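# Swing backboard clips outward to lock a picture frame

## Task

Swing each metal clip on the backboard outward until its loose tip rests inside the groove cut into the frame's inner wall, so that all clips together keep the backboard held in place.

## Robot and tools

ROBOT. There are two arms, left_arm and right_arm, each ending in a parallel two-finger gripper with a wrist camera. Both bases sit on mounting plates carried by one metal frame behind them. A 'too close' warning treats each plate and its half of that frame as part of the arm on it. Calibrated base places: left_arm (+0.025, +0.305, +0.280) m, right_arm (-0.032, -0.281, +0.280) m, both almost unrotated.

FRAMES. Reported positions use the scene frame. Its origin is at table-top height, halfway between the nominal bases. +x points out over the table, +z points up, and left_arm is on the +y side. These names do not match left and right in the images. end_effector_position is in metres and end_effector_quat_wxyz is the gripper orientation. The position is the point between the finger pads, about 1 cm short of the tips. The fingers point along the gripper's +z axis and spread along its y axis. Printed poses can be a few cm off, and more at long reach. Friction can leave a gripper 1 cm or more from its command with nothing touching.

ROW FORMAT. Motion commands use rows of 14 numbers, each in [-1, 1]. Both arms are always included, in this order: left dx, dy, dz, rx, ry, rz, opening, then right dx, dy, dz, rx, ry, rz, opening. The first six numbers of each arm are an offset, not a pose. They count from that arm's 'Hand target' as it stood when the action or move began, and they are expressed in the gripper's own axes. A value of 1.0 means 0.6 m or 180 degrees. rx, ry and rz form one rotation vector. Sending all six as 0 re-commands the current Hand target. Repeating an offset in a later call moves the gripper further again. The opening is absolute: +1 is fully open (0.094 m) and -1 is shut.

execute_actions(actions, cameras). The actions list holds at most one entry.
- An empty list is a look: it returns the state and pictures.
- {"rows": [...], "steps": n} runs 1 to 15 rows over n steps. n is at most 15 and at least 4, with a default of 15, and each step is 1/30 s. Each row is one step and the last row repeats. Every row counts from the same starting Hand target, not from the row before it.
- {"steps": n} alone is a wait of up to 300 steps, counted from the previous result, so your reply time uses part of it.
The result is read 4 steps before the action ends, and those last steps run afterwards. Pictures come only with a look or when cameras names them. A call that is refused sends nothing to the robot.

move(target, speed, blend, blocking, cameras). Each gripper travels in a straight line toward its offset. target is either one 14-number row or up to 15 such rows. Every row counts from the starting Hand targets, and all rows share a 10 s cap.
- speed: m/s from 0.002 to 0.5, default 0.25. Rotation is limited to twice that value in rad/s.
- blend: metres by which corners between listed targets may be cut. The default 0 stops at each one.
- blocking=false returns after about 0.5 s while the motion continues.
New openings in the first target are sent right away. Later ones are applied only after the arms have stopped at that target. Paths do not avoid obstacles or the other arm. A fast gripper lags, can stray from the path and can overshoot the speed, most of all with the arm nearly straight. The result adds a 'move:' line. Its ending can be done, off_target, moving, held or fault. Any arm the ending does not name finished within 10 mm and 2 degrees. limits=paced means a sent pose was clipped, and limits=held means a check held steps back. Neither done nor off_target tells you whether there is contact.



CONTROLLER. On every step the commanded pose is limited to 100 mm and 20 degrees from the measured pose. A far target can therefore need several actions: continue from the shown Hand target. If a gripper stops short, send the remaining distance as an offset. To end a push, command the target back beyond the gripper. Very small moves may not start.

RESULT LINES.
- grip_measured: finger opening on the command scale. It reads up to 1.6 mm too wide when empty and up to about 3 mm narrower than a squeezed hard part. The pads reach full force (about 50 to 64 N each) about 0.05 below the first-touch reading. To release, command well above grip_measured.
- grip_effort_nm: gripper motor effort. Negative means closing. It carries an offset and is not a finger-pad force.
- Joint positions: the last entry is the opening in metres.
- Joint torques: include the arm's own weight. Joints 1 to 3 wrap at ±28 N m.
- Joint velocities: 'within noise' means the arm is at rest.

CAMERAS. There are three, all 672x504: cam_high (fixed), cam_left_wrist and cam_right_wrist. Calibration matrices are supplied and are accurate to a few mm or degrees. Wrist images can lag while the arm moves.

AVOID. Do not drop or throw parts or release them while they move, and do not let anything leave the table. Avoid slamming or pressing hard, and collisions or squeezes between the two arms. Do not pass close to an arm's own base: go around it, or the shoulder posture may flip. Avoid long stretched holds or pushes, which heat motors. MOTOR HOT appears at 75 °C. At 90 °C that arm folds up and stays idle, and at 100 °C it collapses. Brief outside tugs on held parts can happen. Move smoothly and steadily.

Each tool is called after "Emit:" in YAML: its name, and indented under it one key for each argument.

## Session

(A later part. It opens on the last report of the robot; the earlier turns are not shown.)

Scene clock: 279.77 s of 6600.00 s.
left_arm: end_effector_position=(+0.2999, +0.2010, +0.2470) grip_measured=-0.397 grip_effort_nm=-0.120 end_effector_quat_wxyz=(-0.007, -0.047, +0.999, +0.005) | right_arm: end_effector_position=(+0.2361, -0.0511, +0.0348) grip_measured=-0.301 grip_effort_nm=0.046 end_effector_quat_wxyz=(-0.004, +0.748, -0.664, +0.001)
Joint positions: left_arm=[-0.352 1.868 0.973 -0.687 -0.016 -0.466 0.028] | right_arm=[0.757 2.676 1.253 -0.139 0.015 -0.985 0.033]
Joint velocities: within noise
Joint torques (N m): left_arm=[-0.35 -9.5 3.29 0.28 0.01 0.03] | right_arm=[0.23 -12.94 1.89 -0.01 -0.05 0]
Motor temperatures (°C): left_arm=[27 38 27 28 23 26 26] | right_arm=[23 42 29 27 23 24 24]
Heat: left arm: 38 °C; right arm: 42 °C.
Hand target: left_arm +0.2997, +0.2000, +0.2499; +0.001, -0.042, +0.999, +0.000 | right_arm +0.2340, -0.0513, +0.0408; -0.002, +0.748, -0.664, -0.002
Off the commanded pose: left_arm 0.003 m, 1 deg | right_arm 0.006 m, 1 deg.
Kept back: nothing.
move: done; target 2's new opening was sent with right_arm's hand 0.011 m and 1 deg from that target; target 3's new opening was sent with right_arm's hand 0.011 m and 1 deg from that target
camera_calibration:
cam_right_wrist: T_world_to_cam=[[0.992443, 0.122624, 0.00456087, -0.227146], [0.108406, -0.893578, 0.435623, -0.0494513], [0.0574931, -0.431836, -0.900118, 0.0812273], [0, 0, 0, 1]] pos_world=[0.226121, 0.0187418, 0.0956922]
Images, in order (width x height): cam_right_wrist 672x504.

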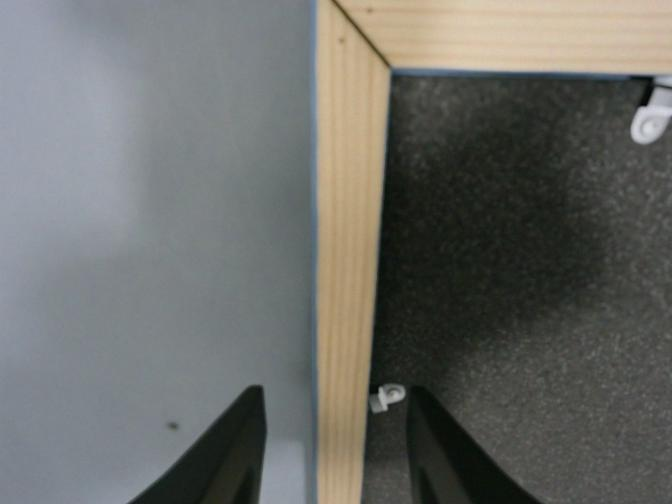

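Emit:
move:
  target:
    - [0,0,0,0,0,0,-0.4,0.0245,-0.0225,-0.007,0,0,0,-0.3]
    - [0,0,0,0,0,0,-0.4,0.0372,-0.001,-0.007,0,0,0,-0.3]
    - [0,0,0,0,0,0,-0.4,0.0372,-0.001,0.0513,0,0,0,-0.3]
  speed: [0.15,0.1,0.06]
  cameras: ["cam_right_wrist"]

Emit:
zoom_image:
  camera: "cam_right_wrist"
  region: [220, 300, 480, 500]

Scene clock: 281.73 s of 6600.00 s.
left_arm: end_effector_position=(+0.2999, +0.2010, +0.2470) grip_measured=-0.397 grip_effort_nm=-0.115 end_effector_quat_wxyz=(-0.007, -0.047, +0.999, +0.005) | right_arm: end_effector_position=(+0.2415, -0.0719, +0.0202) grip_measured=-0.301 grip_effort_nm=0.042 end_effector_quat_wxyz=(-0.006, +0.746, -0.666, +0.002)
Joint positions: left_arm=[-0.352 1.868 0.973 -0.687 -0.016 -0.466 0.028] | right_arm=[0.701 2.714 1.231 -0.074 0.016 -1.036 0.033]
Joint velocities: within noise
Joint torques (N m): left_arm=[-0.34 -9.48 3.29 0.29 0.02 0.03] | right_arm=[0.13 -8.35 3.47 0.27 -0.04 -0.02]
Motor temperatures (°C): left_arm=[27 38 27 28 23 26 26] | right_arm=[23 42 29 27 23 24 24]
Heat: left arm: 38 °C; right arm: 42 °C.
Hand target: left_arm +0.2997, +0.2000, +0.2499; +0.001, -0.042, +0.999, +0.000 | right_arm +0.2372, -0.0731, +0.0099; -0.002, +0.748, -0.664, -0.002
Off the commanded pose: left_arm 0.003 m, 1 deg | right_arm 0.011 m, 1 deg.
Kept back: nothing.
move: off_target (right_arm)
camera_calibration:
cam_right_wrist: T_world_to_cam=[[0.993112, 0.116866, 0.00842114, -0.230593], [0.101603, -0.894745, 0.434865, -0.060681], [0.0583557, -0.431014, -0.900456, 0.0586211], [0, 0, 0, 1]] pos_world=[0.231749, -0.00207907, 0.0811156]
Images, in order (width x height): cam_right_wrist 672x504.

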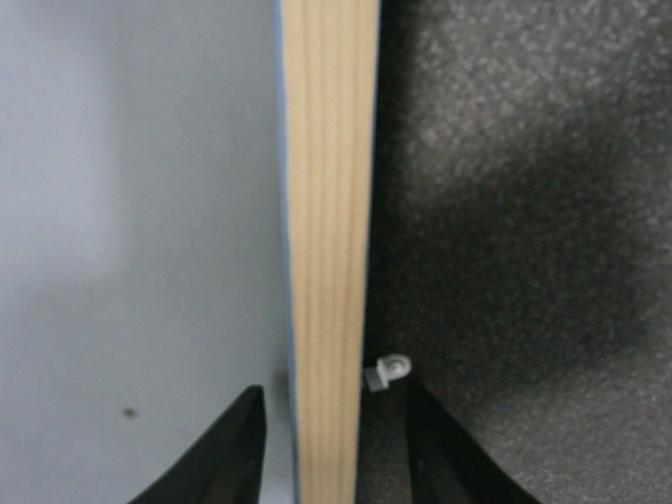

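Scaled by 1.938 from the camera's 672x504 image, which has a finer 960x720 frame.

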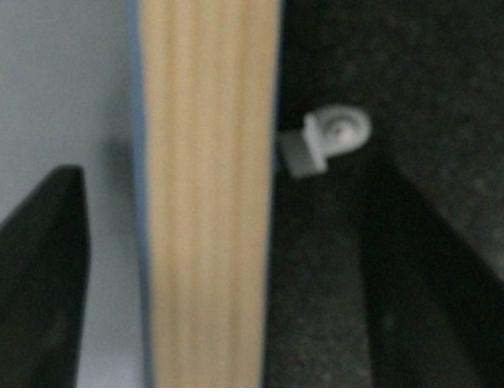

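Emit:
move:
  target:
    - [0,0,0,0,0,0,-0.4,0,0,0,0,0,0,-0.5]
    - [0,0,0,0,0,0,-0.4,0,0,0,0,0,0,-0.6]
    - [0,0,0,0,0,0,-0.4,0,0,0,0,0,0,-0.64]
  speed: [0.1,0.15,0.1]
  cameras: ["cam_right_wrist"]

Emit:
zoom_image:
  camera: "cam_right_wrist"
  region: [220, 300, 480, 500]

Scene clock: 285.07 s of 6600.00 s.
left_arm: end_effector_position=(+0.2999, +0.2010, +0.2470) grip_measured=-0.397 grip_effort_nm=-0.125 end_effector_quat_wxyz=(-0.007, -0.047, +0.999, +0.005) | right_arm: end_effector_position=(+0.2418, -0.0717, +0.0202) grip_measured=-0.638 grip_effort_nm=-0.139 end_effector_quat_wxyz=(-0.007, +0.746, -0.666, +0.002)
Joint positions: left_arm=[-0.352 1.868 0.973 -0.687 -0.016 -0.466 0.028] | right_arm=[0.701 2.714 1.231 -0.073 0.016 -1.036 0.017]
Joint velocities: within noise
Joint torques (N m): left_arm=[-0.35 -9.48 3.3 0.28 0.01 0.03] | right_arm=[0.05 -8.31 3.56 0.25 -0.07 -0.09]
Motor temperatures (°C): left_arm=[27 38 27 28 23 26 26] | right_arm=[23 42 29 27 23 24 24]
Heat: left arm: 38 °C; right arm: 42 °C.
Hand target: left_arm +0.2997, +0.2000, +0.2499; +0.001, -0.042, +0.999, +0.000 | right_arm +0.2372, -0.0731, +0.0099; -0.002, +0.748, -0.664, -0.002
Off the commanded pose: left_arm 0.003 m, 1 deg | right_arm 0.011 m, 1 deg.
Kept back: nothing.
move: off_target (right_arm); target 2's new opening was sent with right_arm's hand 0.011 m and 1 deg from that target; target 3's new opening was sent with right_arm's hand 0.012 m and 1 deg from that target
camera_calibration:
cam_right_wrist: T_world_to_cam=[[0.993103, 0.116837, 0.00973705, -0.230947], [0.101056, -0.895147, 0.434165, -0.0603914], [0.0594425, -0.430186, -0.900781, 0.0585095], [0, 0, 0, 1]] pos_world=[0.231979, -0.00190615, 0.0811728]
Images, in order (width x height): cam_right_wrist 672x504.

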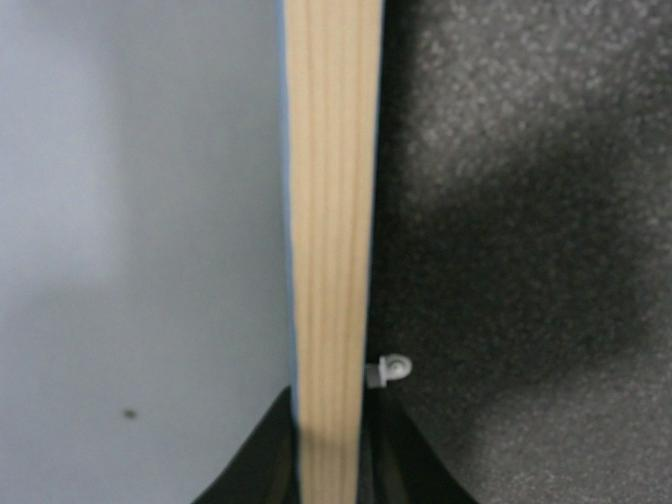

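Scaled by 1.938 from the camera's 672x504 image, which has a finer 960x720 frame.

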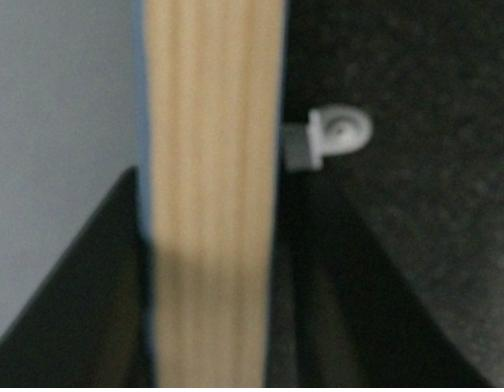

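Emit:
zoom_image:
  camera: "cam_right_wrist"
  region: [350, 335, 430, 397]

Scaled by 6.300 from the camera's 672x504 image, which has a finer 960x720 frame.

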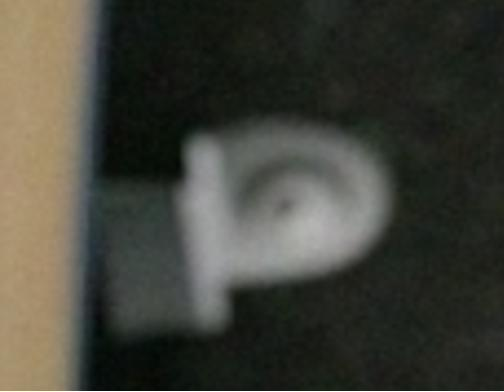

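Emit:
move:
  target: [0,0,0,0,0,0,-0.4,0,0,0,0,0,0,-0.67]
  speed: 0.1
  cameras: ["cam_right_wrist"]

Emit:
zoom_image:
  camera: "cam_right_wrist"
  region: [350, 335, 430, 397]

Scene clock: 286.03 s of 6600.00 s.
left_arm: end_effector_position=(+0.2999, +0.2010, +0.2470) grip_measured=-0.397 grip_effort_nm=-0.120 end_effector_quat_wxyz=(-0.007, -0.047, +0.999, +0.005) | right_arm: end_effector_position=(+0.2414, -0.0719, +0.0202) grip_measured=-0.668 grip_effort_nm=-0.139 end_effector_quat_wxyz=(-0.006, +0.746, -0.666, +0.002)
Joint positions: left_arm=[-0.352 1.868 0.973 -0.687 -0.016 -0.466 0.028] | right_arm=[0.701 2.714 1.231 -0.075 0.015 -1.036 0.016]
Joint velocities: within noise
Joint torques (N m): left_arm=[-0.34 -9.48 3.28 0.29 0.01 0.03] | right_arm=[0.16 -8.27 3.44 0.28 -0.02 -0.05]
Motor temperatures (°C): left_arm=[27 38 27 28 23 26 26] | right_arm=[23 41 29 27 23 24 24]
Heat: left arm: 38 °C; right arm: 41 °C.
Hand target: left_arm +0.2997, +0.2000, +0.2499; +0.001, -0.042, +0.999, +0.000 | right_arm +0.2372, -0.0731, +0.0099; -0.002, +0.748, -0.664, -0.002
Off the commanded pose: left_arm 0.003 m, 1 deg | right_arm 0.011 m, 1 deg.
Kept back: nothing.
move: off_target (right_arm)
camera_calibration:
cam_right_wrist: T_world_to_cam=[[0.993115, 0.116875, 0.0078992, -0.230467], [0.101844, -0.894776, 0.434745, -0.0607294], [0.0578789, -0.430947, -0.900519, 0.0587467], [0, 0, 0, 1]] pos_world=[0.231665, -0.00208666, 0.0811247]
Images, in order (width x height): cam_right_wrist 672x504.

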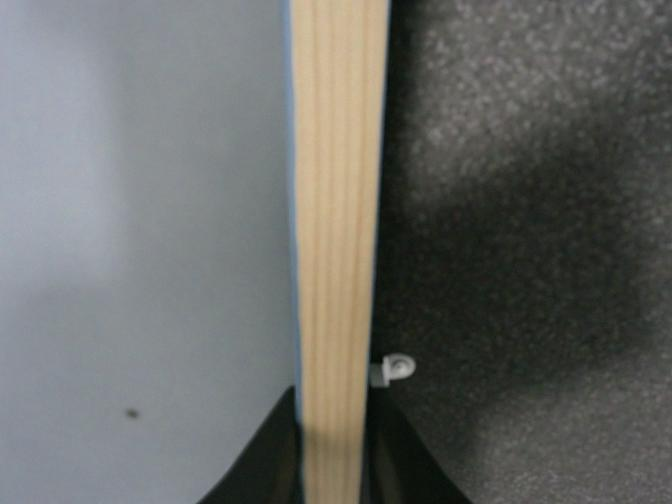

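Scaled by 6.300 from the camera's 672x504 image, which has a finer 960x720 frame.

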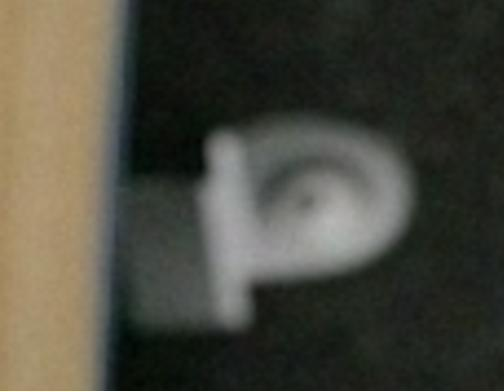

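Emit:
move:
  target: [0,0,0,0,0,0,-0.4,0,0,0,0,0,0,-0.685]
  speed: 0.1
  cameras: ["cam_right_wrist"]

Emit:
zoom_image:
  camera: "cam_right_wrist"
  region: [350, 335, 430, 397]

Scene clock: 286.97 s of 6600.00 s.
left_arm: end_effector_position=(+0.2999, +0.2010, +0.2470) grip_measured=-0.397 grip_effort_nm=-0.115 end_effector_quat_wxyz=(-0.007, -0.047, +0.999, +0.005) | right_arm: end_effector_position=(+0.2413, -0.0720, +0.0202) grip_measured=-0.683 grip_effort_nm=-0.144 end_effector_quat_wxyz=(-0.006, +0.746, -0.666, +0.002)
Joint positions: left_arm=[-0.352 1.868 0.973 -0.687 -0.016 -0.466 0.028] | right_arm=[0.701 2.714 1.231 -0.075 0.015 -1.036 0.015]
Joint velocities: within noise
Joint torques (N m): left_arm=[-0.34 -9.47 3.3 0.29 0.02 0.03] | right_arm=[0.09 -8.18 3.43 0.26 -0.05 -0.06]
Motor temperatures (°C): left_arm=[27 38 27 28 23 26 26] | right_arm=[23 41 29 27 23 24 24]
Heat: left arm: 38 °C; right arm: 41 °C.
Hand target: left_arm +0.2997, +0.2000, +0.2499; +0.001, -0.042, +0.999, +0.000 | right_arm +0.2372, -0.0731, +0.0099; -0.002, +0.748, -0.664, -0.002
Off the commanded pose: left_arm 0.003 m, 1 deg | right_arm 0.011 m, 1 deg.
Kept back: nothing.
move: off_target (right_arm)
camera_calibration:
cam_right_wrist: T_world_to_cam=[[0.993119, 0.116889, 0.00724122, -0.230289], [0.102118, -0.894575, 0.435094, -0.0608741], [0.0573357, -0.431361, -0.900356, 0.0588021], [0, 0, 0, 1]] pos_world=[0.23155, -0.00217314, 0.0810964]
Images, in order (width x height): cam_right_wrist 672x504.

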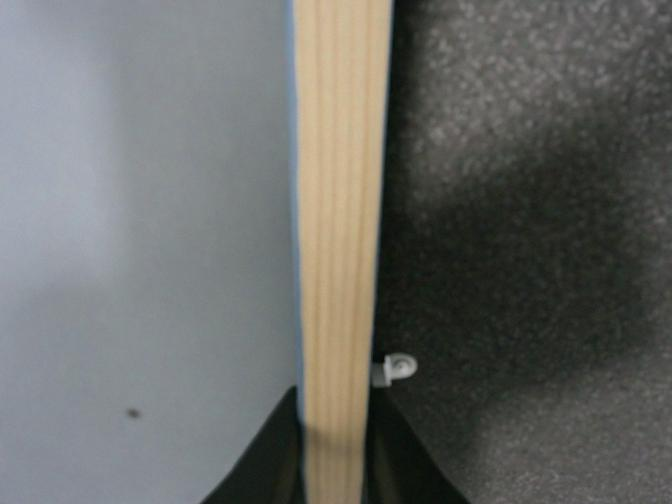

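Scaled by 6.300 from the camera's 672x504 image, which has a finer 960x720 frame.

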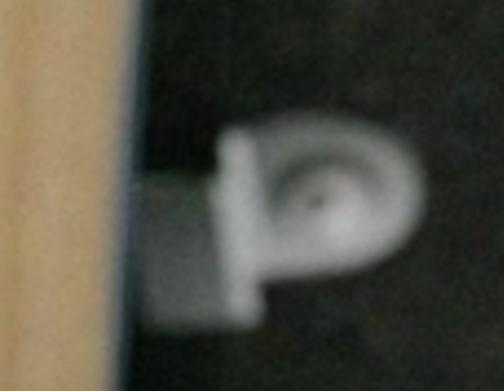

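Emit:
move:
  target:
    - [0,0,0,0,0,0,-0.4,0,0,0,0,0,0,-0.70]
    - [0,0,0,0,0,0,-0.4,0,0,0,0,0,0,-0.71]
  speed: 0.1
  cameras: ["cam_right_wrist"]

Emit:
zoom_image:
  camera: "cam_right_wrist"
  region: [350, 335, 430, 397]

Scene clock: 289.10 s of 6600.00 s.
left_arm: end_effector_position=(+0.2999, +0.2010, +0.2470) grip_measured=-0.397 grip_effort_nm=-0.120 end_effector_quat_wxyz=(-0.007, -0.047, +0.999, +0.005) | right_arm: end_effector_position=(+0.2410, -0.0723, +0.0202) grip_measured=-0.708 grip_effort_nm=-0.144 end_effector_quat_wxyz=(-0.005, +0.746, -0.666, +0.002)
Joint positions: left_arm=[-0.352 1.868 0.973 -0.687 -0.016 -0.466 0.028] | right_arm=[0.701 2.714 1.231 -0.077 0.015 -1.036 0.014]
Joint velocities: within noise
Joint torques (N m): left_arm=[-0.35 -9.5 3.29 0.29 0.02 0.03] | right_arm=[0.08 -8.34 3.52 0.26 -0.02 -0.08]
Motor temperatures (°C): left_arm=[27 38 27 28 23 26 26] | right_arm=[23 41 29 27 23 24 24]
Heat: left arm: 38 °C; right arm: 41 °C.
Hand target: left_arm +0.2997, +0.2000, +0.2499; +0.001, -0.042, +0.999, +0.000 | right_arm +0.2372, -0.0732, +0.0099; -0.002, +0.748, -0.664, -0.002
Off the commanded pose: left_arm 0.003 m, 1 deg | right_arm 0.011 m, 1 deg.
Kept back: nothing.
move: off_target (right_arm); target 2's new opening was sent with right_arm's hand 0.011 m and 1 deg from that target
camera_calibration:
cam_right_wrist: T_world_to_cam=[[0.993124, 0.116916, 0.00592525, -0.229935], [0.102667, -0.894172, 0.435793, -0.0611634], [0.0562494, -0.432188, -0.900027, 0.0589125], [0, 0, 0, 1]] pos_world=[0.23132, -0.00234615, 0.0810399]
Images, in order (width x height): cam_right_wrist 672x504.

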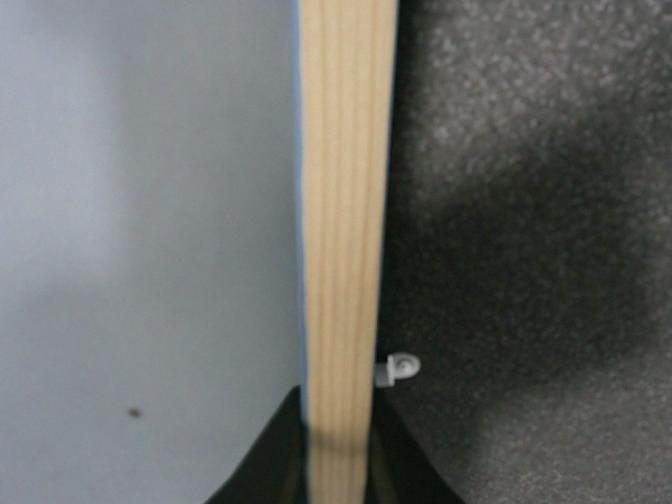

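Scaled by 6.300 from the camera's 672x504 image, which has a finer 960x720 frame.

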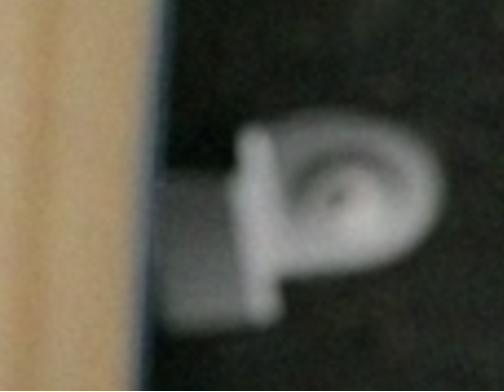

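Emit:
move:
  target:
    - [0,0,0,0,0,0,-0.4,0,-0.003,0,0,0,0,-0.5]
    - [0,0,0,0,0,0,-0.4,0,-0.003,-0.05,0,0,0,-0.3]
    - [0,0,0,0,0,0,-0.4,0,-0.003,-0.2,0,0,0,-0.3]
  speed: [0.1,0.1,0.2]
  cameras: ["cam_right_wrist"]

Emit:
zoom_image:
  camera: "cam_right_wrist"
  region: [320, 170, 390, 222]

Scene clock: 292.47 s of 6600.00 s.
left_arm: end_effector_position=(+0.2999, +0.2010, +0.2470) grip_measured=-0.397 grip_effort_nm=-0.115 end_effector_quat_wxyz=(-0.007, -0.047, +0.999, +0.005) | right_arm: end_effector_position=(+0.2463, -0.0701, +0.1291) grip_measured=-0.301 grip_effort_nm=0.046 end_effector_quat_wxyz=(-0.012, +0.746, -0.665, +0.003)
Joint positions: left_arm=[-0.352 1.868 0.973 -0.687 -0.016 -0.466 0.028] | right_arm=[0.701 2.341 1.116 -0.321 0.015 -1.038 0.033]
Joint velocities: within noise
Joint torques (N m): left_arm=[-0.32 -9.48 3.3 0.29 0.01 0.03] | right_arm=[0.16 -10.95 2.97 0.02 -0.04 -0.04]
Motor temperatures (°C): left_arm=[27 38 27 28 23 26 26] | right_arm=[23 42 29 27 23 24 24]
Heat: left arm: 38 °C; right arm: 42 °C.
Hand target: left_arm +0.2997, +0.2000, +0.2499; +0.001, -0.042, +0.999, +0.000 | right_arm +0.2390, -0.0737, +0.1299; -0.002, +0.748, -0.664, -0.002
Off the commanded pose: left_arm 0.003 m, 1 deg | right_arm 0.008 m, 1 deg.
Kept back: nothing.
move: done
camera_calibration:
cam_right_wrist: T_world_to_cam=[[0.992782, 0.118506, 0.0184465, -0.23756], [0.0991905, -0.89777, 0.429151, -0.105765], [0.0674176, -0.424224, -0.903044, 0.155745], [0, 0, 0, 1]] pos_world=[0.235836, -0.000730172, 0.190416]
Images, in order (width x height): cam_right_wrist 672x504.

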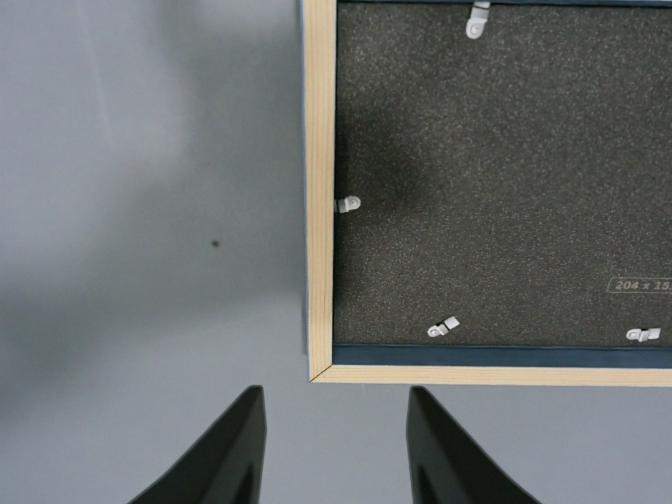

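Scaled by 7.200 from the camera's 672x504 image, which has a finer 960x720 frame.

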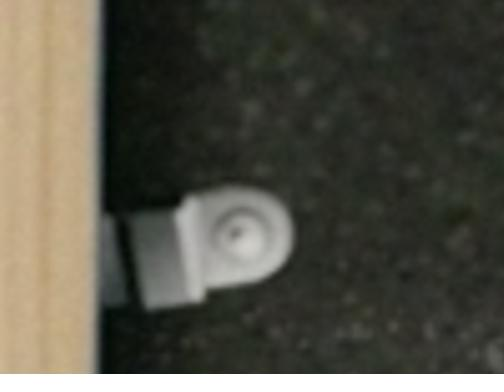

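Emit:
move:
  target:
    - [0,0,0,0,0,0,-0.4,-0.0145,-0.0197,0.1415,0,0,0,-0.3]
    - [0,0,0,0,0,0,-0.4,-0.0019,0.0018,0.1415,0,0,0,-0.3]
    - [0,0,0,0,0,0,-0.4,-0.0019,0.0018,0.2,0,0,0,-0.3]
  speed: [0.2,0.1,0.06]
  cameras: ["cam_right_wrist"]

Emit:
zoom_image:
  camera: "cam_right_wrist"
  region: [220, 300, 480, 500]

Scene clock: 294.63 s of 6600.00 s.
left_arm: end_effector_position=(+0.2999, +0.2010, +0.2470) grip_measured=-0.397 grip_effort_nm=-0.120 end_effector_quat_wxyz=(-0.007, -0.047, +0.999, +0.005) | right_arm: end_effector_position=(+0.2420, -0.0715, +0.0202) grip_measured=-0.301 grip_effort_nm=0.042 end_effector_quat_wxyz=(-0.005, +0.746, -0.665, +0.002)
Joint positions: left_arm=[-0.352 1.868 0.973 -0.687 -0.016 -0.466 0.028] | right_arm=[0.701 2.716 1.237 -0.081 0.016 -1.038 0.033]
Joint velocities: within noise
Joint torques (N m): left_arm=[-0.34 -9.47 3.3 0.29 0.02 0.03] | right_arm=[0.18 -8.51 3.44 0.27 -0.03 0.01]
Motor temperatures (°C): left_arm=[27 38 27 28 23 26 26] | right_arm=[23 42 29 27 23 24 24]
Heat: left arm: 38 °C; right arm: 42 °C.
Hand target: left_arm +0.2997, +0.2000, +0.2499; +0.001, -0.042, +0.999, +0.000 | right_arm +0.2377, -0.0720, +0.0099; -0.002, +0.748, -0.664, -0.002
Off the commanded pose: left_arm 0.003 m, 1 deg | right_arm 0.011 m, 1 deg.
Kept back: nothing.
move: off_target (right_arm)
camera_calibration:
cam_right_wrist: T_world_to_cam=[[0.992897, 0.118801, 0.00645419, -0.230879], [0.104127, -0.893936, 0.435932, -0.0609669], [0.0575589, -0.432163, -0.899957, 0.058822], [0, 0, 0, 1]] pos_world=[0.232202, -0.001651, 0.0810047]
Images, in order (width x height): cam_right_wrist 672x504.

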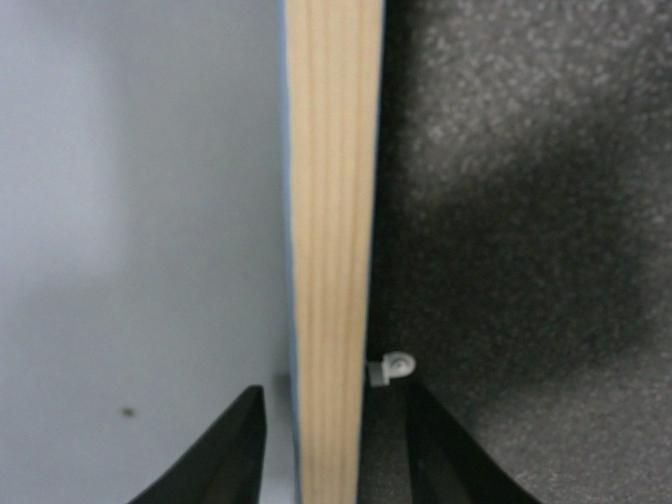

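Scaled by 1.938 from the camera's 672x504 image, which has a finer 960x720 frame.

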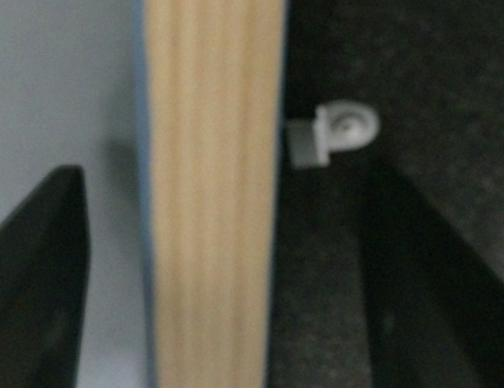

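Emit:
move:
  target:
    - [0,0,0,0,0,0,-0.4,0,0,-0.05,0,0,0,-0.3]
    - [0,0,0,0,0,0,-0.4,-0.0072,0.0042,-0.05,0,0,0,-0.3]
    - [0,0,0,0,0,0,-0.4,-0.0015,0.0008,-0.05,0,0,0,-0.3]
    - [0,0,0,0,0,0,-0.4,-0.0015,0.0008,0,0,0,0,-0.3]
  speed: [0.2,0.1,0.1,0.06]
  cameras: ["cam_right_wrist"]

Emit:
zoom_image:
  camera: "cam_right_wrist"
  region: [220, 300, 480, 500]

Scene clock: 296.13 s of 6600.00 s.
left_arm: end_effector_position=(+0.2999, +0.2010, +0.2470) grip_measured=-0.397 grip_effort_nm=-0.120 end_effector_quat_wxyz=(-0.007, -0.047, +0.999, +0.005) | right_arm: end_effector_position=(+0.2424, -0.0697, +0.0202) grip_measured=-0.301 grip_effort_nm=0.037 end_effector_quat_wxyz=(-0.008, +0.747, -0.665, +0.003)
Joint positions: left_arm=[-0.352 1.868 0.973 -0.687 -0.016 -0.466 0.028] | right_arm=[0.705 2.716 1.237 -0.076 0.016 -1.035 0.033]
Joint velocities: within noise
Joint torques (N m): left_arm=[-0.34 -9.5 3.29 0.29 0.02 0.04] | right_arm=[0.1 -8.43 3.43 0.22 -0.06 -0.03]
Motor temperatures (°C): left_arm=[27 37 27 28 23 26 26] | right_arm=[23 42 29 27 23 24 24]
Heat: left arm: 37 °C; right arm: 42 °C.
Hand target: left_arm +0.2997, +0.2000, +0.2499; +0.001, -0.042, +0.999, +0.000 | right_arm +0.2371, -0.0711, +0.0099; -0.002, +0.748, -0.664, -0.002
Off the commanded pose: left_arm 0.003 m, 1 deg | right_arm 0.012 m, 1 deg.
Kept back: nothing.
move: off_target (right_arm)
camera_calibration:
cam_right_wrist: T_world_to_cam=[[0.99273, 0.119833, 0.0112855, -0.231462], [0.103121, -0.895126, 0.433723, -0.0591682], [0.0620762, -0.429406, -0.900976, 0.0587809], [0, 0, 0, 1]] pos_world=[0.232231, 0.0000146168, 0.0812349]
Images, in order (width x height): cam_right_wrist 672x504.

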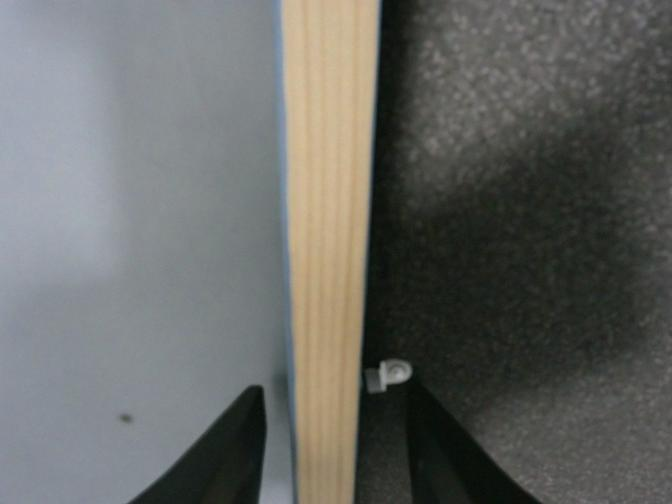

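Scaled by 1.938 from the camera's 672x504 image, which has a finer 960x720 frame.

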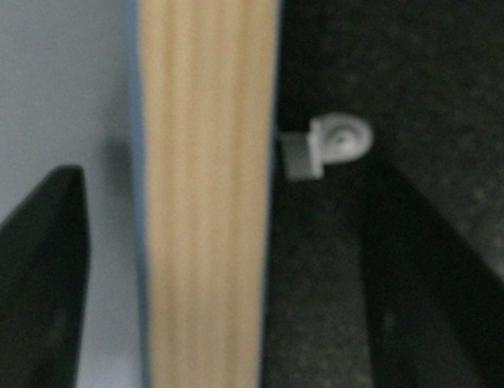

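Emit:
wait:
  seconds: 0.1

Emit:
zoom_image:
  camera: "cam_right_wrist"
  region: [220, 300, 480, 500]

Scene clock: 297.47 s of 6600.00 s.
left_arm: end_effector_position=(+0.2999, +0.2010, +0.2470) grip_measured=-0.397 grip_effort_nm=-0.120 end_effector_quat_wxyz=(-0.007, -0.047, +0.999, +0.005) | right_arm: end_effector_position=(+0.2425, -0.0696, +0.0202) grip_measured=-0.301 grip_effort_nm=0.037 end_effector_quat_wxyz=(-0.008, +0.747, -0.665, +0.003)
Joint positions: left_arm=[-0.352 1.868 0.973 -0.687 -0.016 -0.466 0.028] | right_arm=[0.705 2.716 1.237 -0.075 0.016 -1.035 0.033]
Joint velocities: within noise
Joint torques (N m): left_arm=[-0.34 -9.48 3.29 0.28 0.01 0.03] | right_arm=[0.16 -8.25 3.52 0.26 -0.02 0.02]
Motor temperatures (°C): left_arm=[27 37 27 28 23 26 26] | right_arm=[23 42 29 27 23 24 24]
Heat: left arm: 37 °C; right arm: 42 °C.
Hand target: left_arm +0.2997, +0.2000, +0.2499; +0.001, -0.042, +0.999, +0.000 | right_arm +0.2371, -0.0711, +0.0099; -0.002, +0.748, -0.664, -0.002
Off the commanded pose: left_arm 0.003 m, 1 deg | right_arm 0.012 m, 1 deg.
Steps of this call (1-40: nothing new was sent). Readings (end_effector_position of left_arm | right_arm):
1: (+0.2999, +0.2010, +0.2470) | (+0.2424, -0.0697, +0.0202)
2: (+0.2999, +0.2010, +0.2470) | (+0.2424, -0.0697, +0.0202)
4: (+0.2999, +0.2010, +0.2470) | (+0.2424, -0.0697, +0.0202)
8: (+0.2999, +0.2010, +0.2470) | (+0.2424, -0.0697, +0.0202)
40: the state above
camera_calibration:
cam_left_wrist: T_world_to_cam=[[0.0969982, -0.995281, -0.00266678, 0.1725], [-0.90132, -0.0889768, 0.423918, 0.226058], [-0.422154, -0.0387156, -0.905697, 0.44172], [0, 0, 0, 1]] pos_world=[0.373492, 0.208901, 0.304694]
cam_right_wrist: T_world_to_cam=[[0.992727, 0.119825, 0.0116143, -0.23155], [0.102984, -0.895227, 0.433547, -0.0590956], [0.0623472, -0.429197, -0.901056, 0.0587527], [0, 0, 0, 1]] pos_world=[0.232289, 0.000058048, 0.0812494]

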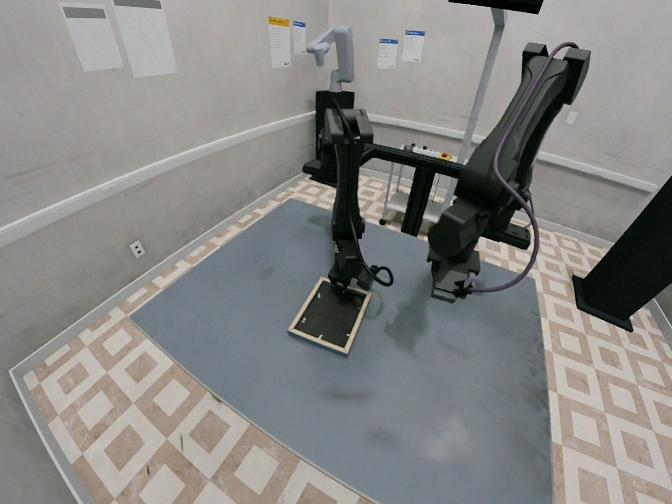

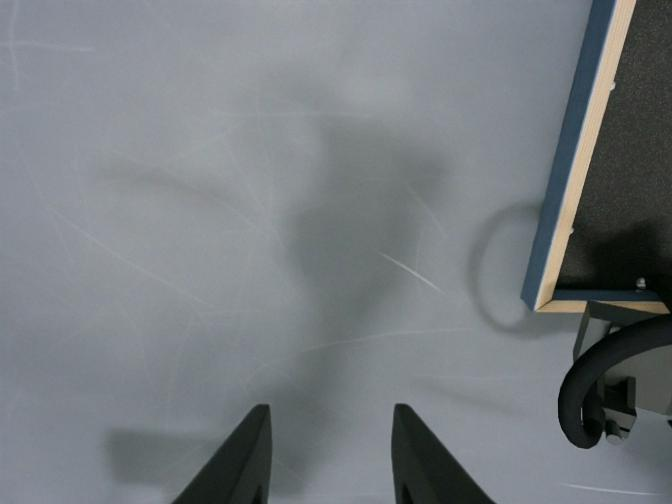

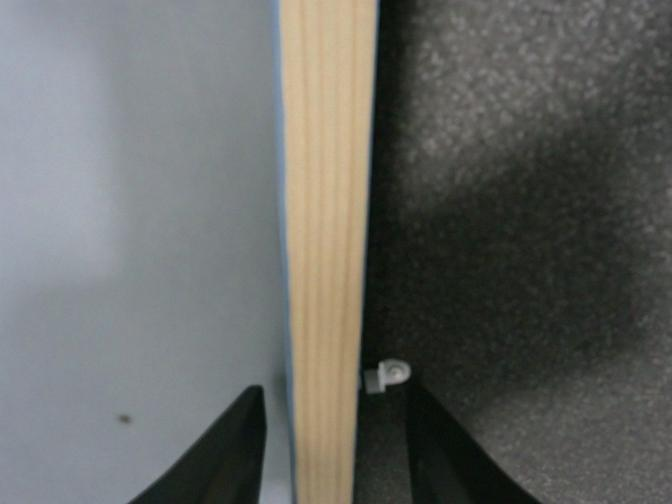

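Scaled by 1.938 from the camera's 672x504 image, which has a finer 960x720 frame.

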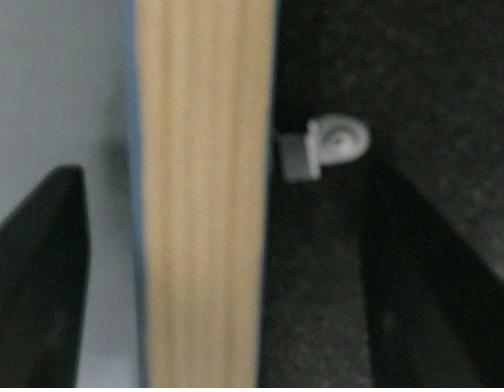

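Emit:
move:
  target:
    - [0,0,0,0,0,0,-0.4,0,0,-0.083,0,0,0,-0.3]
    - [0,0,0,0,0,0,-0.4,0,0,-0.2,0,0,0,-0.3]
  speed: 0.12
  cameras: ["cam_right_wrist"]

Emit:
zoom_image:
  camera: "cam_right_wrist"
  region: [220, 100, 620, 500]

Scene clock: 301.07 s of 6600.00 s.
left_arm: end_effector_position=(+0.2999, +0.2010, +0.2470) grip_measured=-0.397 grip_effort_nm=-0.120 end_effector_quat_wxyz=(-0.007, -0.047, +0.999, +0.005) | right_arm: end_effector_position=(+0.2444, -0.0700, +0.1266) grip_measured=-0.301 grip_effort_nm=0.042 end_effector_quat_wxyz=(-0.009, +0.747, -0.665, +0.003)
Joint positions: left_arm=[-0.352 1.868 0.973 -0.687 -0.016 -0.466 0.028] | right_arm=[0.705 2.349 1.117 -0.319 0.016 -1.035 0.033]
Joint velocities: within noise
Joint torques (N m): left_arm=[-0.34 -9.47 3.28 0.28 0.02 0.03] | right_arm=[0.5 -11.56 2.69 0 -0.03 0.04]
Motor temperatures (°C): left_arm=[27 37 27 28 23 26 26] | right_arm=[23 42 29 27 23 24 24]
Heat: left arm: 37 °C; right arm: 42 °C.
Hand target: left_arm +0.2997, +0.2000, +0.2499; +0.001, -0.042, +0.999, +0.000 | right_arm +0.2372, -0.0718, +0.1298; -0.002, +0.748, -0.664, -0.002
Off the commanded pose: left_arm 0.003 m, 1 deg | right_arm 0.008 m, 1 deg.
Kept back: nothing.
move: done
camera_calibration:
cam_right_wrist: T_world_to_cam=[[0.992704, 0.119768, 0.0139159, -0.234977], [0.102032, -0.895932, 0.432314, -0.105372], [0.0642451, -0.42774, -0.901616, 0.154014], [0, 0, 0, 1]] pos_world=[0.23412, -0.00038564, 0.187685]
Images, in order (width x height): cam_right_wrist 672x504.

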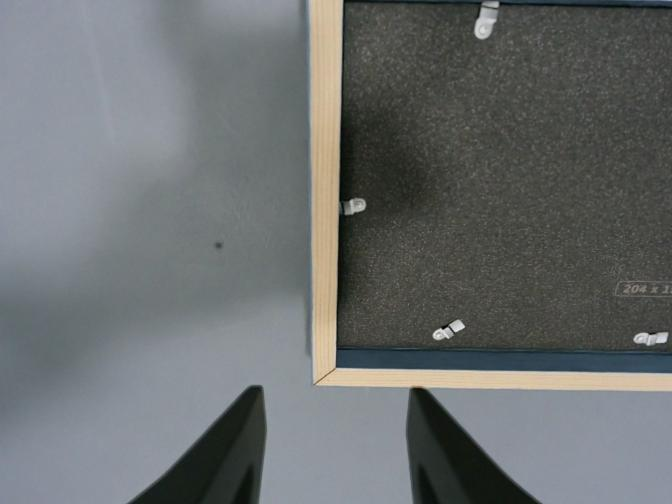

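Scaled by 1.260 from the camera's 672x504 image, which has a finer 960x720 frame.

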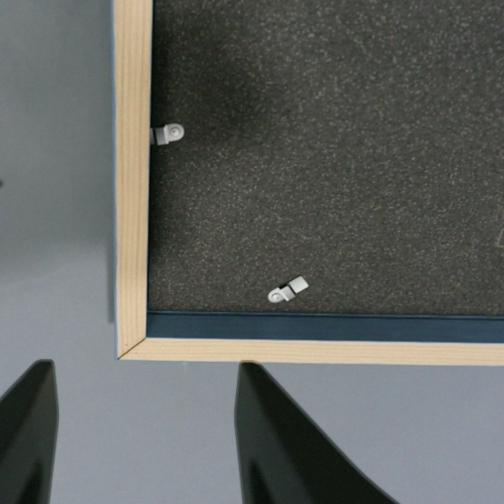

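Emit:
zoom_image:
  camera: "cam_right_wrist"
  region: [310, 170, 390, 230]

Emit:
zoom_image:
  camera: "cam_right_wrist"
  region: [400, 280, 672, 400]

Scaled by 6.300 from the camera's 672x504 image, which has a finer 960x720 frame.

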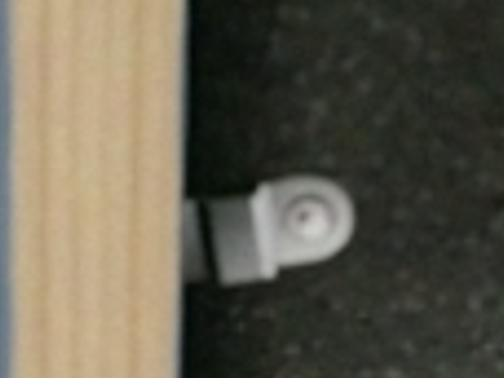

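Scaled by 1.853 from the camera's 672x504 image, which has a finer 960x720 frame.

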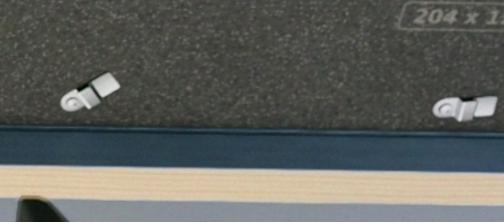

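Emit:
move:
  target: [0,0,0,0,0,0,-0.4,0.1207,-0.1143,0,0,0,0.504,-0.1]
  speed: 0.15
  cameras: ["cam_right_wrist"]

Emit:
zoom_image:
  camera: "cam_right_wrist"
  region: [270, 280, 480, 500]

Scene clock: 307.50 s of 6600.00 s.
left_arm: end_effector_position=(+0.2999, +0.2010, +0.2470) grip_measured=-0.397 grip_effort_nm=-0.115 end_effector_quat_wxyz=(-0.007, -0.047, +0.999, +0.005) | right_arm: end_effector_position=(+0.3169, -0.1336, +0.1373) grip_measured=-0.102 grip_effort_nm=0.042 end_effector_quat_wxyz=(+0.014, -0.060, +0.998, +0.003)
Joint positions: left_arm=[-0.352 1.868 0.973 -0.687 -0.016 -0.466 0.028] | right_arm=[0.453 2.376 1.259 -0.421 0.016 0.28 0.042]
Joint velocities: within noise
Joint torques (N m): left_arm=[-0.32 -9.5 3.28 0.29 0.01 0.04] | right_arm=[-0.18 -8.49 5.9 0.03 -0.07 0.03]
Motor temperatures (°C): left_arm=[27 37 27 28 23 26 26] | right_arm=[23 41 29 27 23 24 24]
Heat: left arm: 37 °C; right arm: 41 °C.
Hand target: left_arm +0.2997, +0.2000, +0.2499; +0.001, -0.042, +0.999, +0.000 | right_arm +0.3140, -0.1356, +0.1295; +0.000, -0.053, +0.999, +0.003
Off the commanded pose: left_arm 0.003 m, 1 deg | right_arm 0.009 m, 2 deg.
Kept back: nothing.
move: done
camera_calibration:
cam_right_wrist: T_world_to_cam=[[0.12388, -0.992258, -0.0087675, -0.169539], [-0.903034, -0.116394, 0.413499, 0.250823], [-0.411319, -0.043307, -0.910462, 0.335064], [0, 0, 0, 1]] pos_world=[0.385322, -0.124522, 0.199861]
Images, in order (width x height): cam_right_wrist 672x504.

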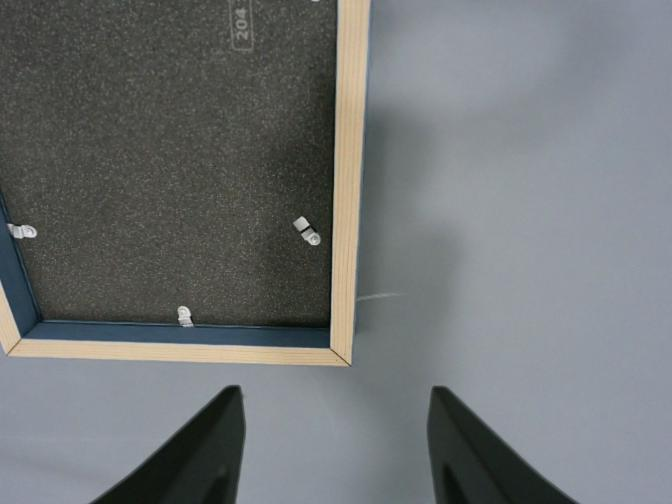

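Scaled by 2.291 from the camera's 672x504 image, which has a finer 960x720 frame.

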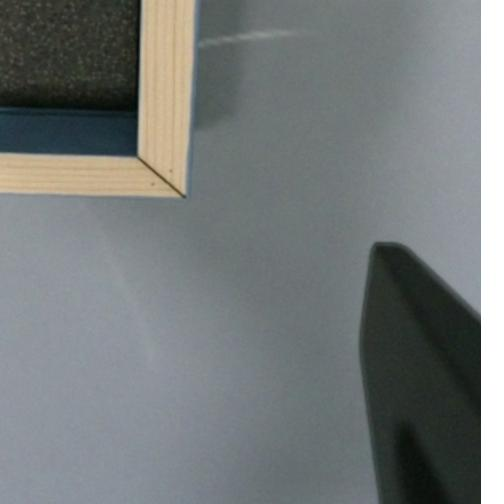

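Emit:
move:
  target:
    - [0,0,0,0,0,0,-0.4,-0.0272,0.0118,0.1408,0,0,0,0.05]
    - [0,0,0,0,0,0,-0.4,-0.0033,0.0047,0.1408,0,0,0,0.05]
  speed: [0.12,0.05]
  cameras: ["cam_right_wrist"]

Emit:
zoom_image:
  camera: "cam_right_wrist"
  region: [220, 300, 480, 500]

Scene clock: 309.77 s of 6600.00 s.
left_arm: end_effector_position=(+0.2999, +0.2010, +0.2470) grip_measured=-0.397 grip_effort_nm=-0.120 end_effector_quat_wxyz=(-0.007, -0.047, +0.999, +0.005) | right_arm: end_effector_position=(+0.3180, -0.1318, +0.0478) grip_measured=+0.048 grip_effort_nm=0.046 end_effector_quat_wxyz=(+0.001, -0.057, +0.998, -0.001)
Joint positions: left_arm=[-0.352 1.868 0.973 -0.687 -0.016 -0.466 0.028] | right_arm=[0.453 2.675 1.382 -0.272 0.016 0.286 0.049]
Joint velocities: within noise
Joint torques (N m): left_arm=[-0.34 -9.5 3.32 0.29 0.01 0.03] | right_arm=[0.16 -11.54 2.74 0.23 -0.03 0.04]
Motor temperatures (°C): left_arm=[27 37 27 28 23 26 26] | right_arm=[23 41 29 27 23 24 24]
Heat: left arm: 37 °C; right arm: 41 °C.
Hand target: left_arm +0.2997, +0.2000, +0.2499; +0.001, -0.042, +0.999, +0.000 | right_arm +0.3156, -0.1321, +0.0451; +0.000, -0.053, +0.999, +0.003
Off the commanded pose: left_arm 0.003 m, 1 deg | right_arm 0.004 m, 1 deg.
Kept back: nothing.
move: done
camera_calibration:
cam_right_wrist: T_world_to_cam=[[0.11768, -0.993051, -0.00119452, -0.167224], [-0.892791, -0.106325, 0.437743, 0.285914], [-0.434829, -0.050447, -0.899099, 0.260128], [0, 0, 0, 1]] pos_world=[0.388052, -0.12254, 0.108524]
Images, in order (width x height): cam_right_wrist 672x504.

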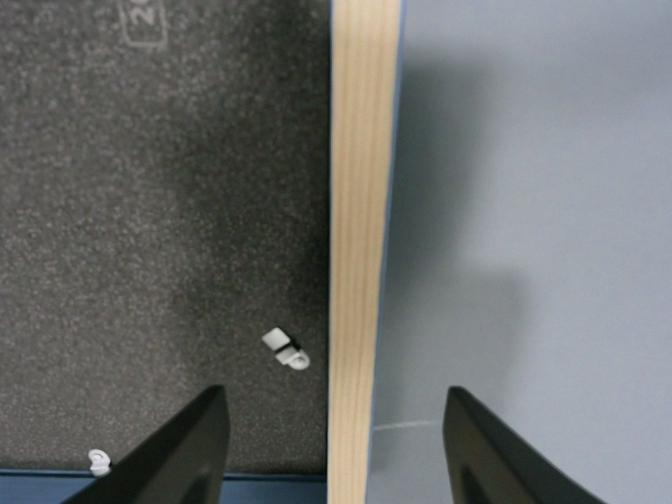

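Scaled by 1.938 from the camera's 672x504 image, which has a finer 960x720 frame.

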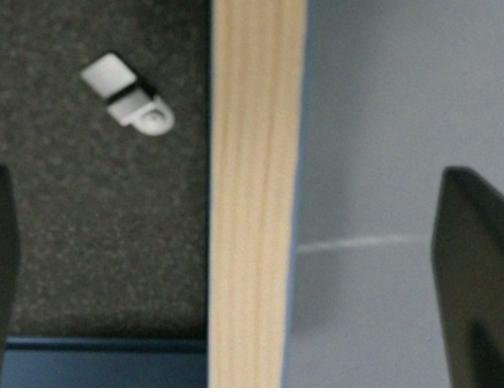

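Emit:
move:
  target: [0,0,0,0,0,0,-0.4,0,0,0.0587,0,0,0,0.05]
  speed: 0.05
  cameras: ["cam_right_wrist"]

Emit:
zoom_image:
  camera: "cam_right_wrist"
  region: [220, 300, 480, 500]

Scene clock: 311.33 s of 6600.00 s.
left_arm: end_effector_position=(+0.2999, +0.2010, +0.2470) grip_measured=-0.397 grip_effort_nm=-0.115 end_effector_quat_wxyz=(-0.007, -0.047, +0.999, +0.005) | right_arm: end_effector_position=(+0.3181, -0.1313, +0.0208) grip_measured=+0.048 grip_effort_nm=0.042 end_effector_quat_wxyz=(+0.004, -0.057, +0.998, +0.000)
Joint positions: left_arm=[-0.352 1.868 0.973 -0.687 -0.016 -0.466 0.028] | right_arm=[0.453 2.764 1.422 -0.218 0.016 0.286 0.049]
Joint velocities: within noise
Joint torques (N m): left_arm=[-0.34 -9.47 3.3 0.29 0.02 0.03] | right_arm=[-0.12 -9.18 4.57 0.24 -0.06 0.02]
Motor temperatures (°C): left_arm=[27 37 27 28 23 26 26] | right_arm=[23 41 29 27 23 24 24]
Heat: left arm: 37 °C; right arm: 41 °C.
Hand target: left_arm +0.2997, +0.2000, +0.2499; +0.001, -0.042, +0.999, +0.000 | right_arm +0.3155, -0.1320, +0.0098; +0.000, -0.053, +0.999, +0.003
Off the commanded pose: left_arm 0.003 m, 1 deg | right_arm 0.011 m, 1 deg.
Kept back: nothing.
move: off_target (right_arm)
camera_calibration:
cam_right_wrist: T_world_to_cam=[[0.117613, -0.993054, -0.00326054, -0.166699], [-0.895181, -0.107442, 0.43256, 0.29863], [-0.429905, -0.047956, -0.901599, 0.23471], [0, 0, 0, 1]] pos_world=[0.387837, -0.1222, 0.0818961]
Images, in order (width x height): cam_right_wrist 672x504.

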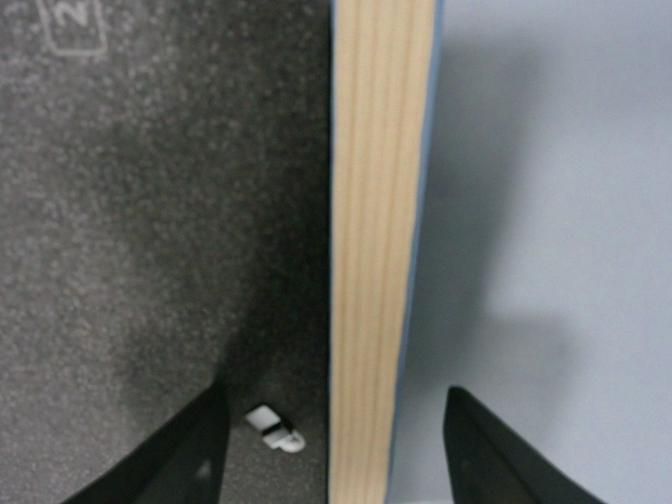

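Scaled by 1.938 from the camera's 672x504 image, which has a finer 960x720 frame.

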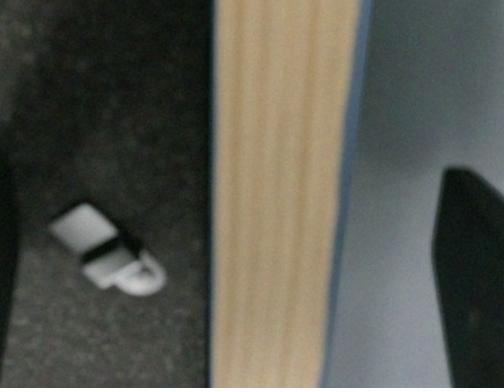

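Emit:
move:
  target: [0,0,0,0,0,0,-0.4,-0.01,-0.0005,0.0,0,0,0,0.0]
  speed: 0.05
  cameras: ["cam_right_wrist"]

Emit:
zoom_image:
  camera: "cam_right_wrist"
  region: [220, 300, 480, 500]

Scene clock: 313.10 s of 6600.00 s.
left_arm: end_effector_position=(+0.2999, +0.2010, +0.2470) grip_measured=-0.397 grip_effort_nm=-0.115 end_effector_quat_wxyz=(-0.007, -0.047, +0.999, +0.005) | right_arm: end_effector_position=(+0.3279, -0.1271, +0.0209) grip_measured=+0.001 grip_effort_nm=-0.120 end_effector_quat_wxyz=(+0.014, -0.057, +0.998, +0.004)
Joint positions: left_arm=[-0.352 1.868 0.973 -0.687 -0.016 -0.466 0.028] | right_arm=[0.453 2.773 1.452 -0.218 0.015 0.286 0.047]
Joint velocities: within noise
Joint torques (N m): left_arm=[-0.32 -9.48 3.3 0.29 0.01 0.03] | right_arm=[-0.58 -9.55 4.51 0.08 -0.05 -0.02]
Motor temperatures (°C): left_arm=[27 37 27 28 23 26 26] | right_arm=[23 41 29 27 23 24 24]
Heat: left arm: 37 °C; right arm: 41 °C.
Hand target: left_arm +0.2997, +0.2000, +0.2499; +0.001, -0.042, +0.999, +0.000 | right_arm +0.3215, -0.1316, +0.0098; +0.000, -0.053, +0.999, +0.003
Off the commanded pose: left_arm 0.003 m, 1 deg | right_arm 0.014 m, 2 deg.
Kept back: nothing.
move: off_target (right_arm)
camera_calibration:
cam_right_wrist: T_world_to_cam=[[0.117467, -0.993032, -0.00947155, -0.163486], [-0.90333, -0.110809, 0.414387, 0.310438], [-0.412549, -0.0401209, -0.910052, 0.234669], [0, 0, 0, 1]] pos_world=[0.396444, -0.118532, 0.0833711]
Images, in order (width x height): cam_right_wrist 672x504.

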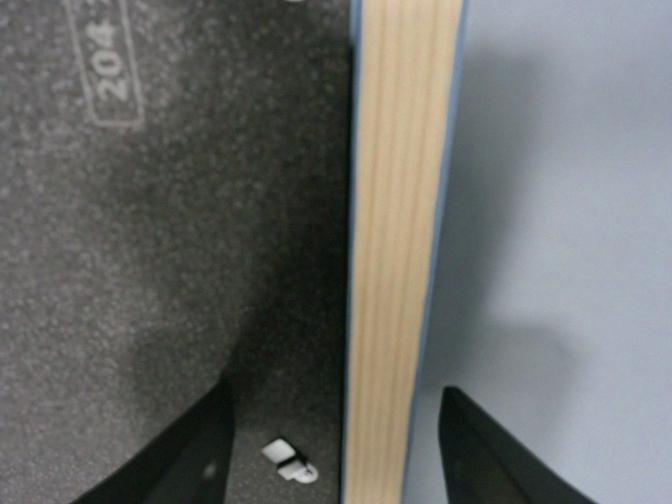

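Scaled by 1.938 from the camera's 672x504 image, which has a finer 960x720 frame.

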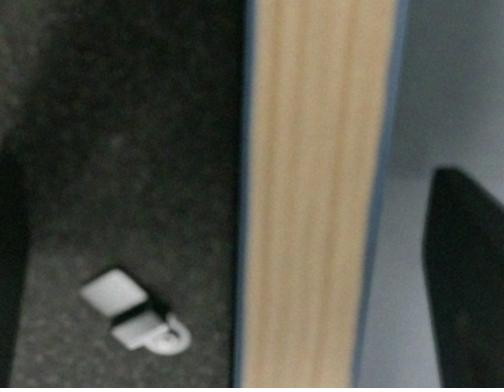

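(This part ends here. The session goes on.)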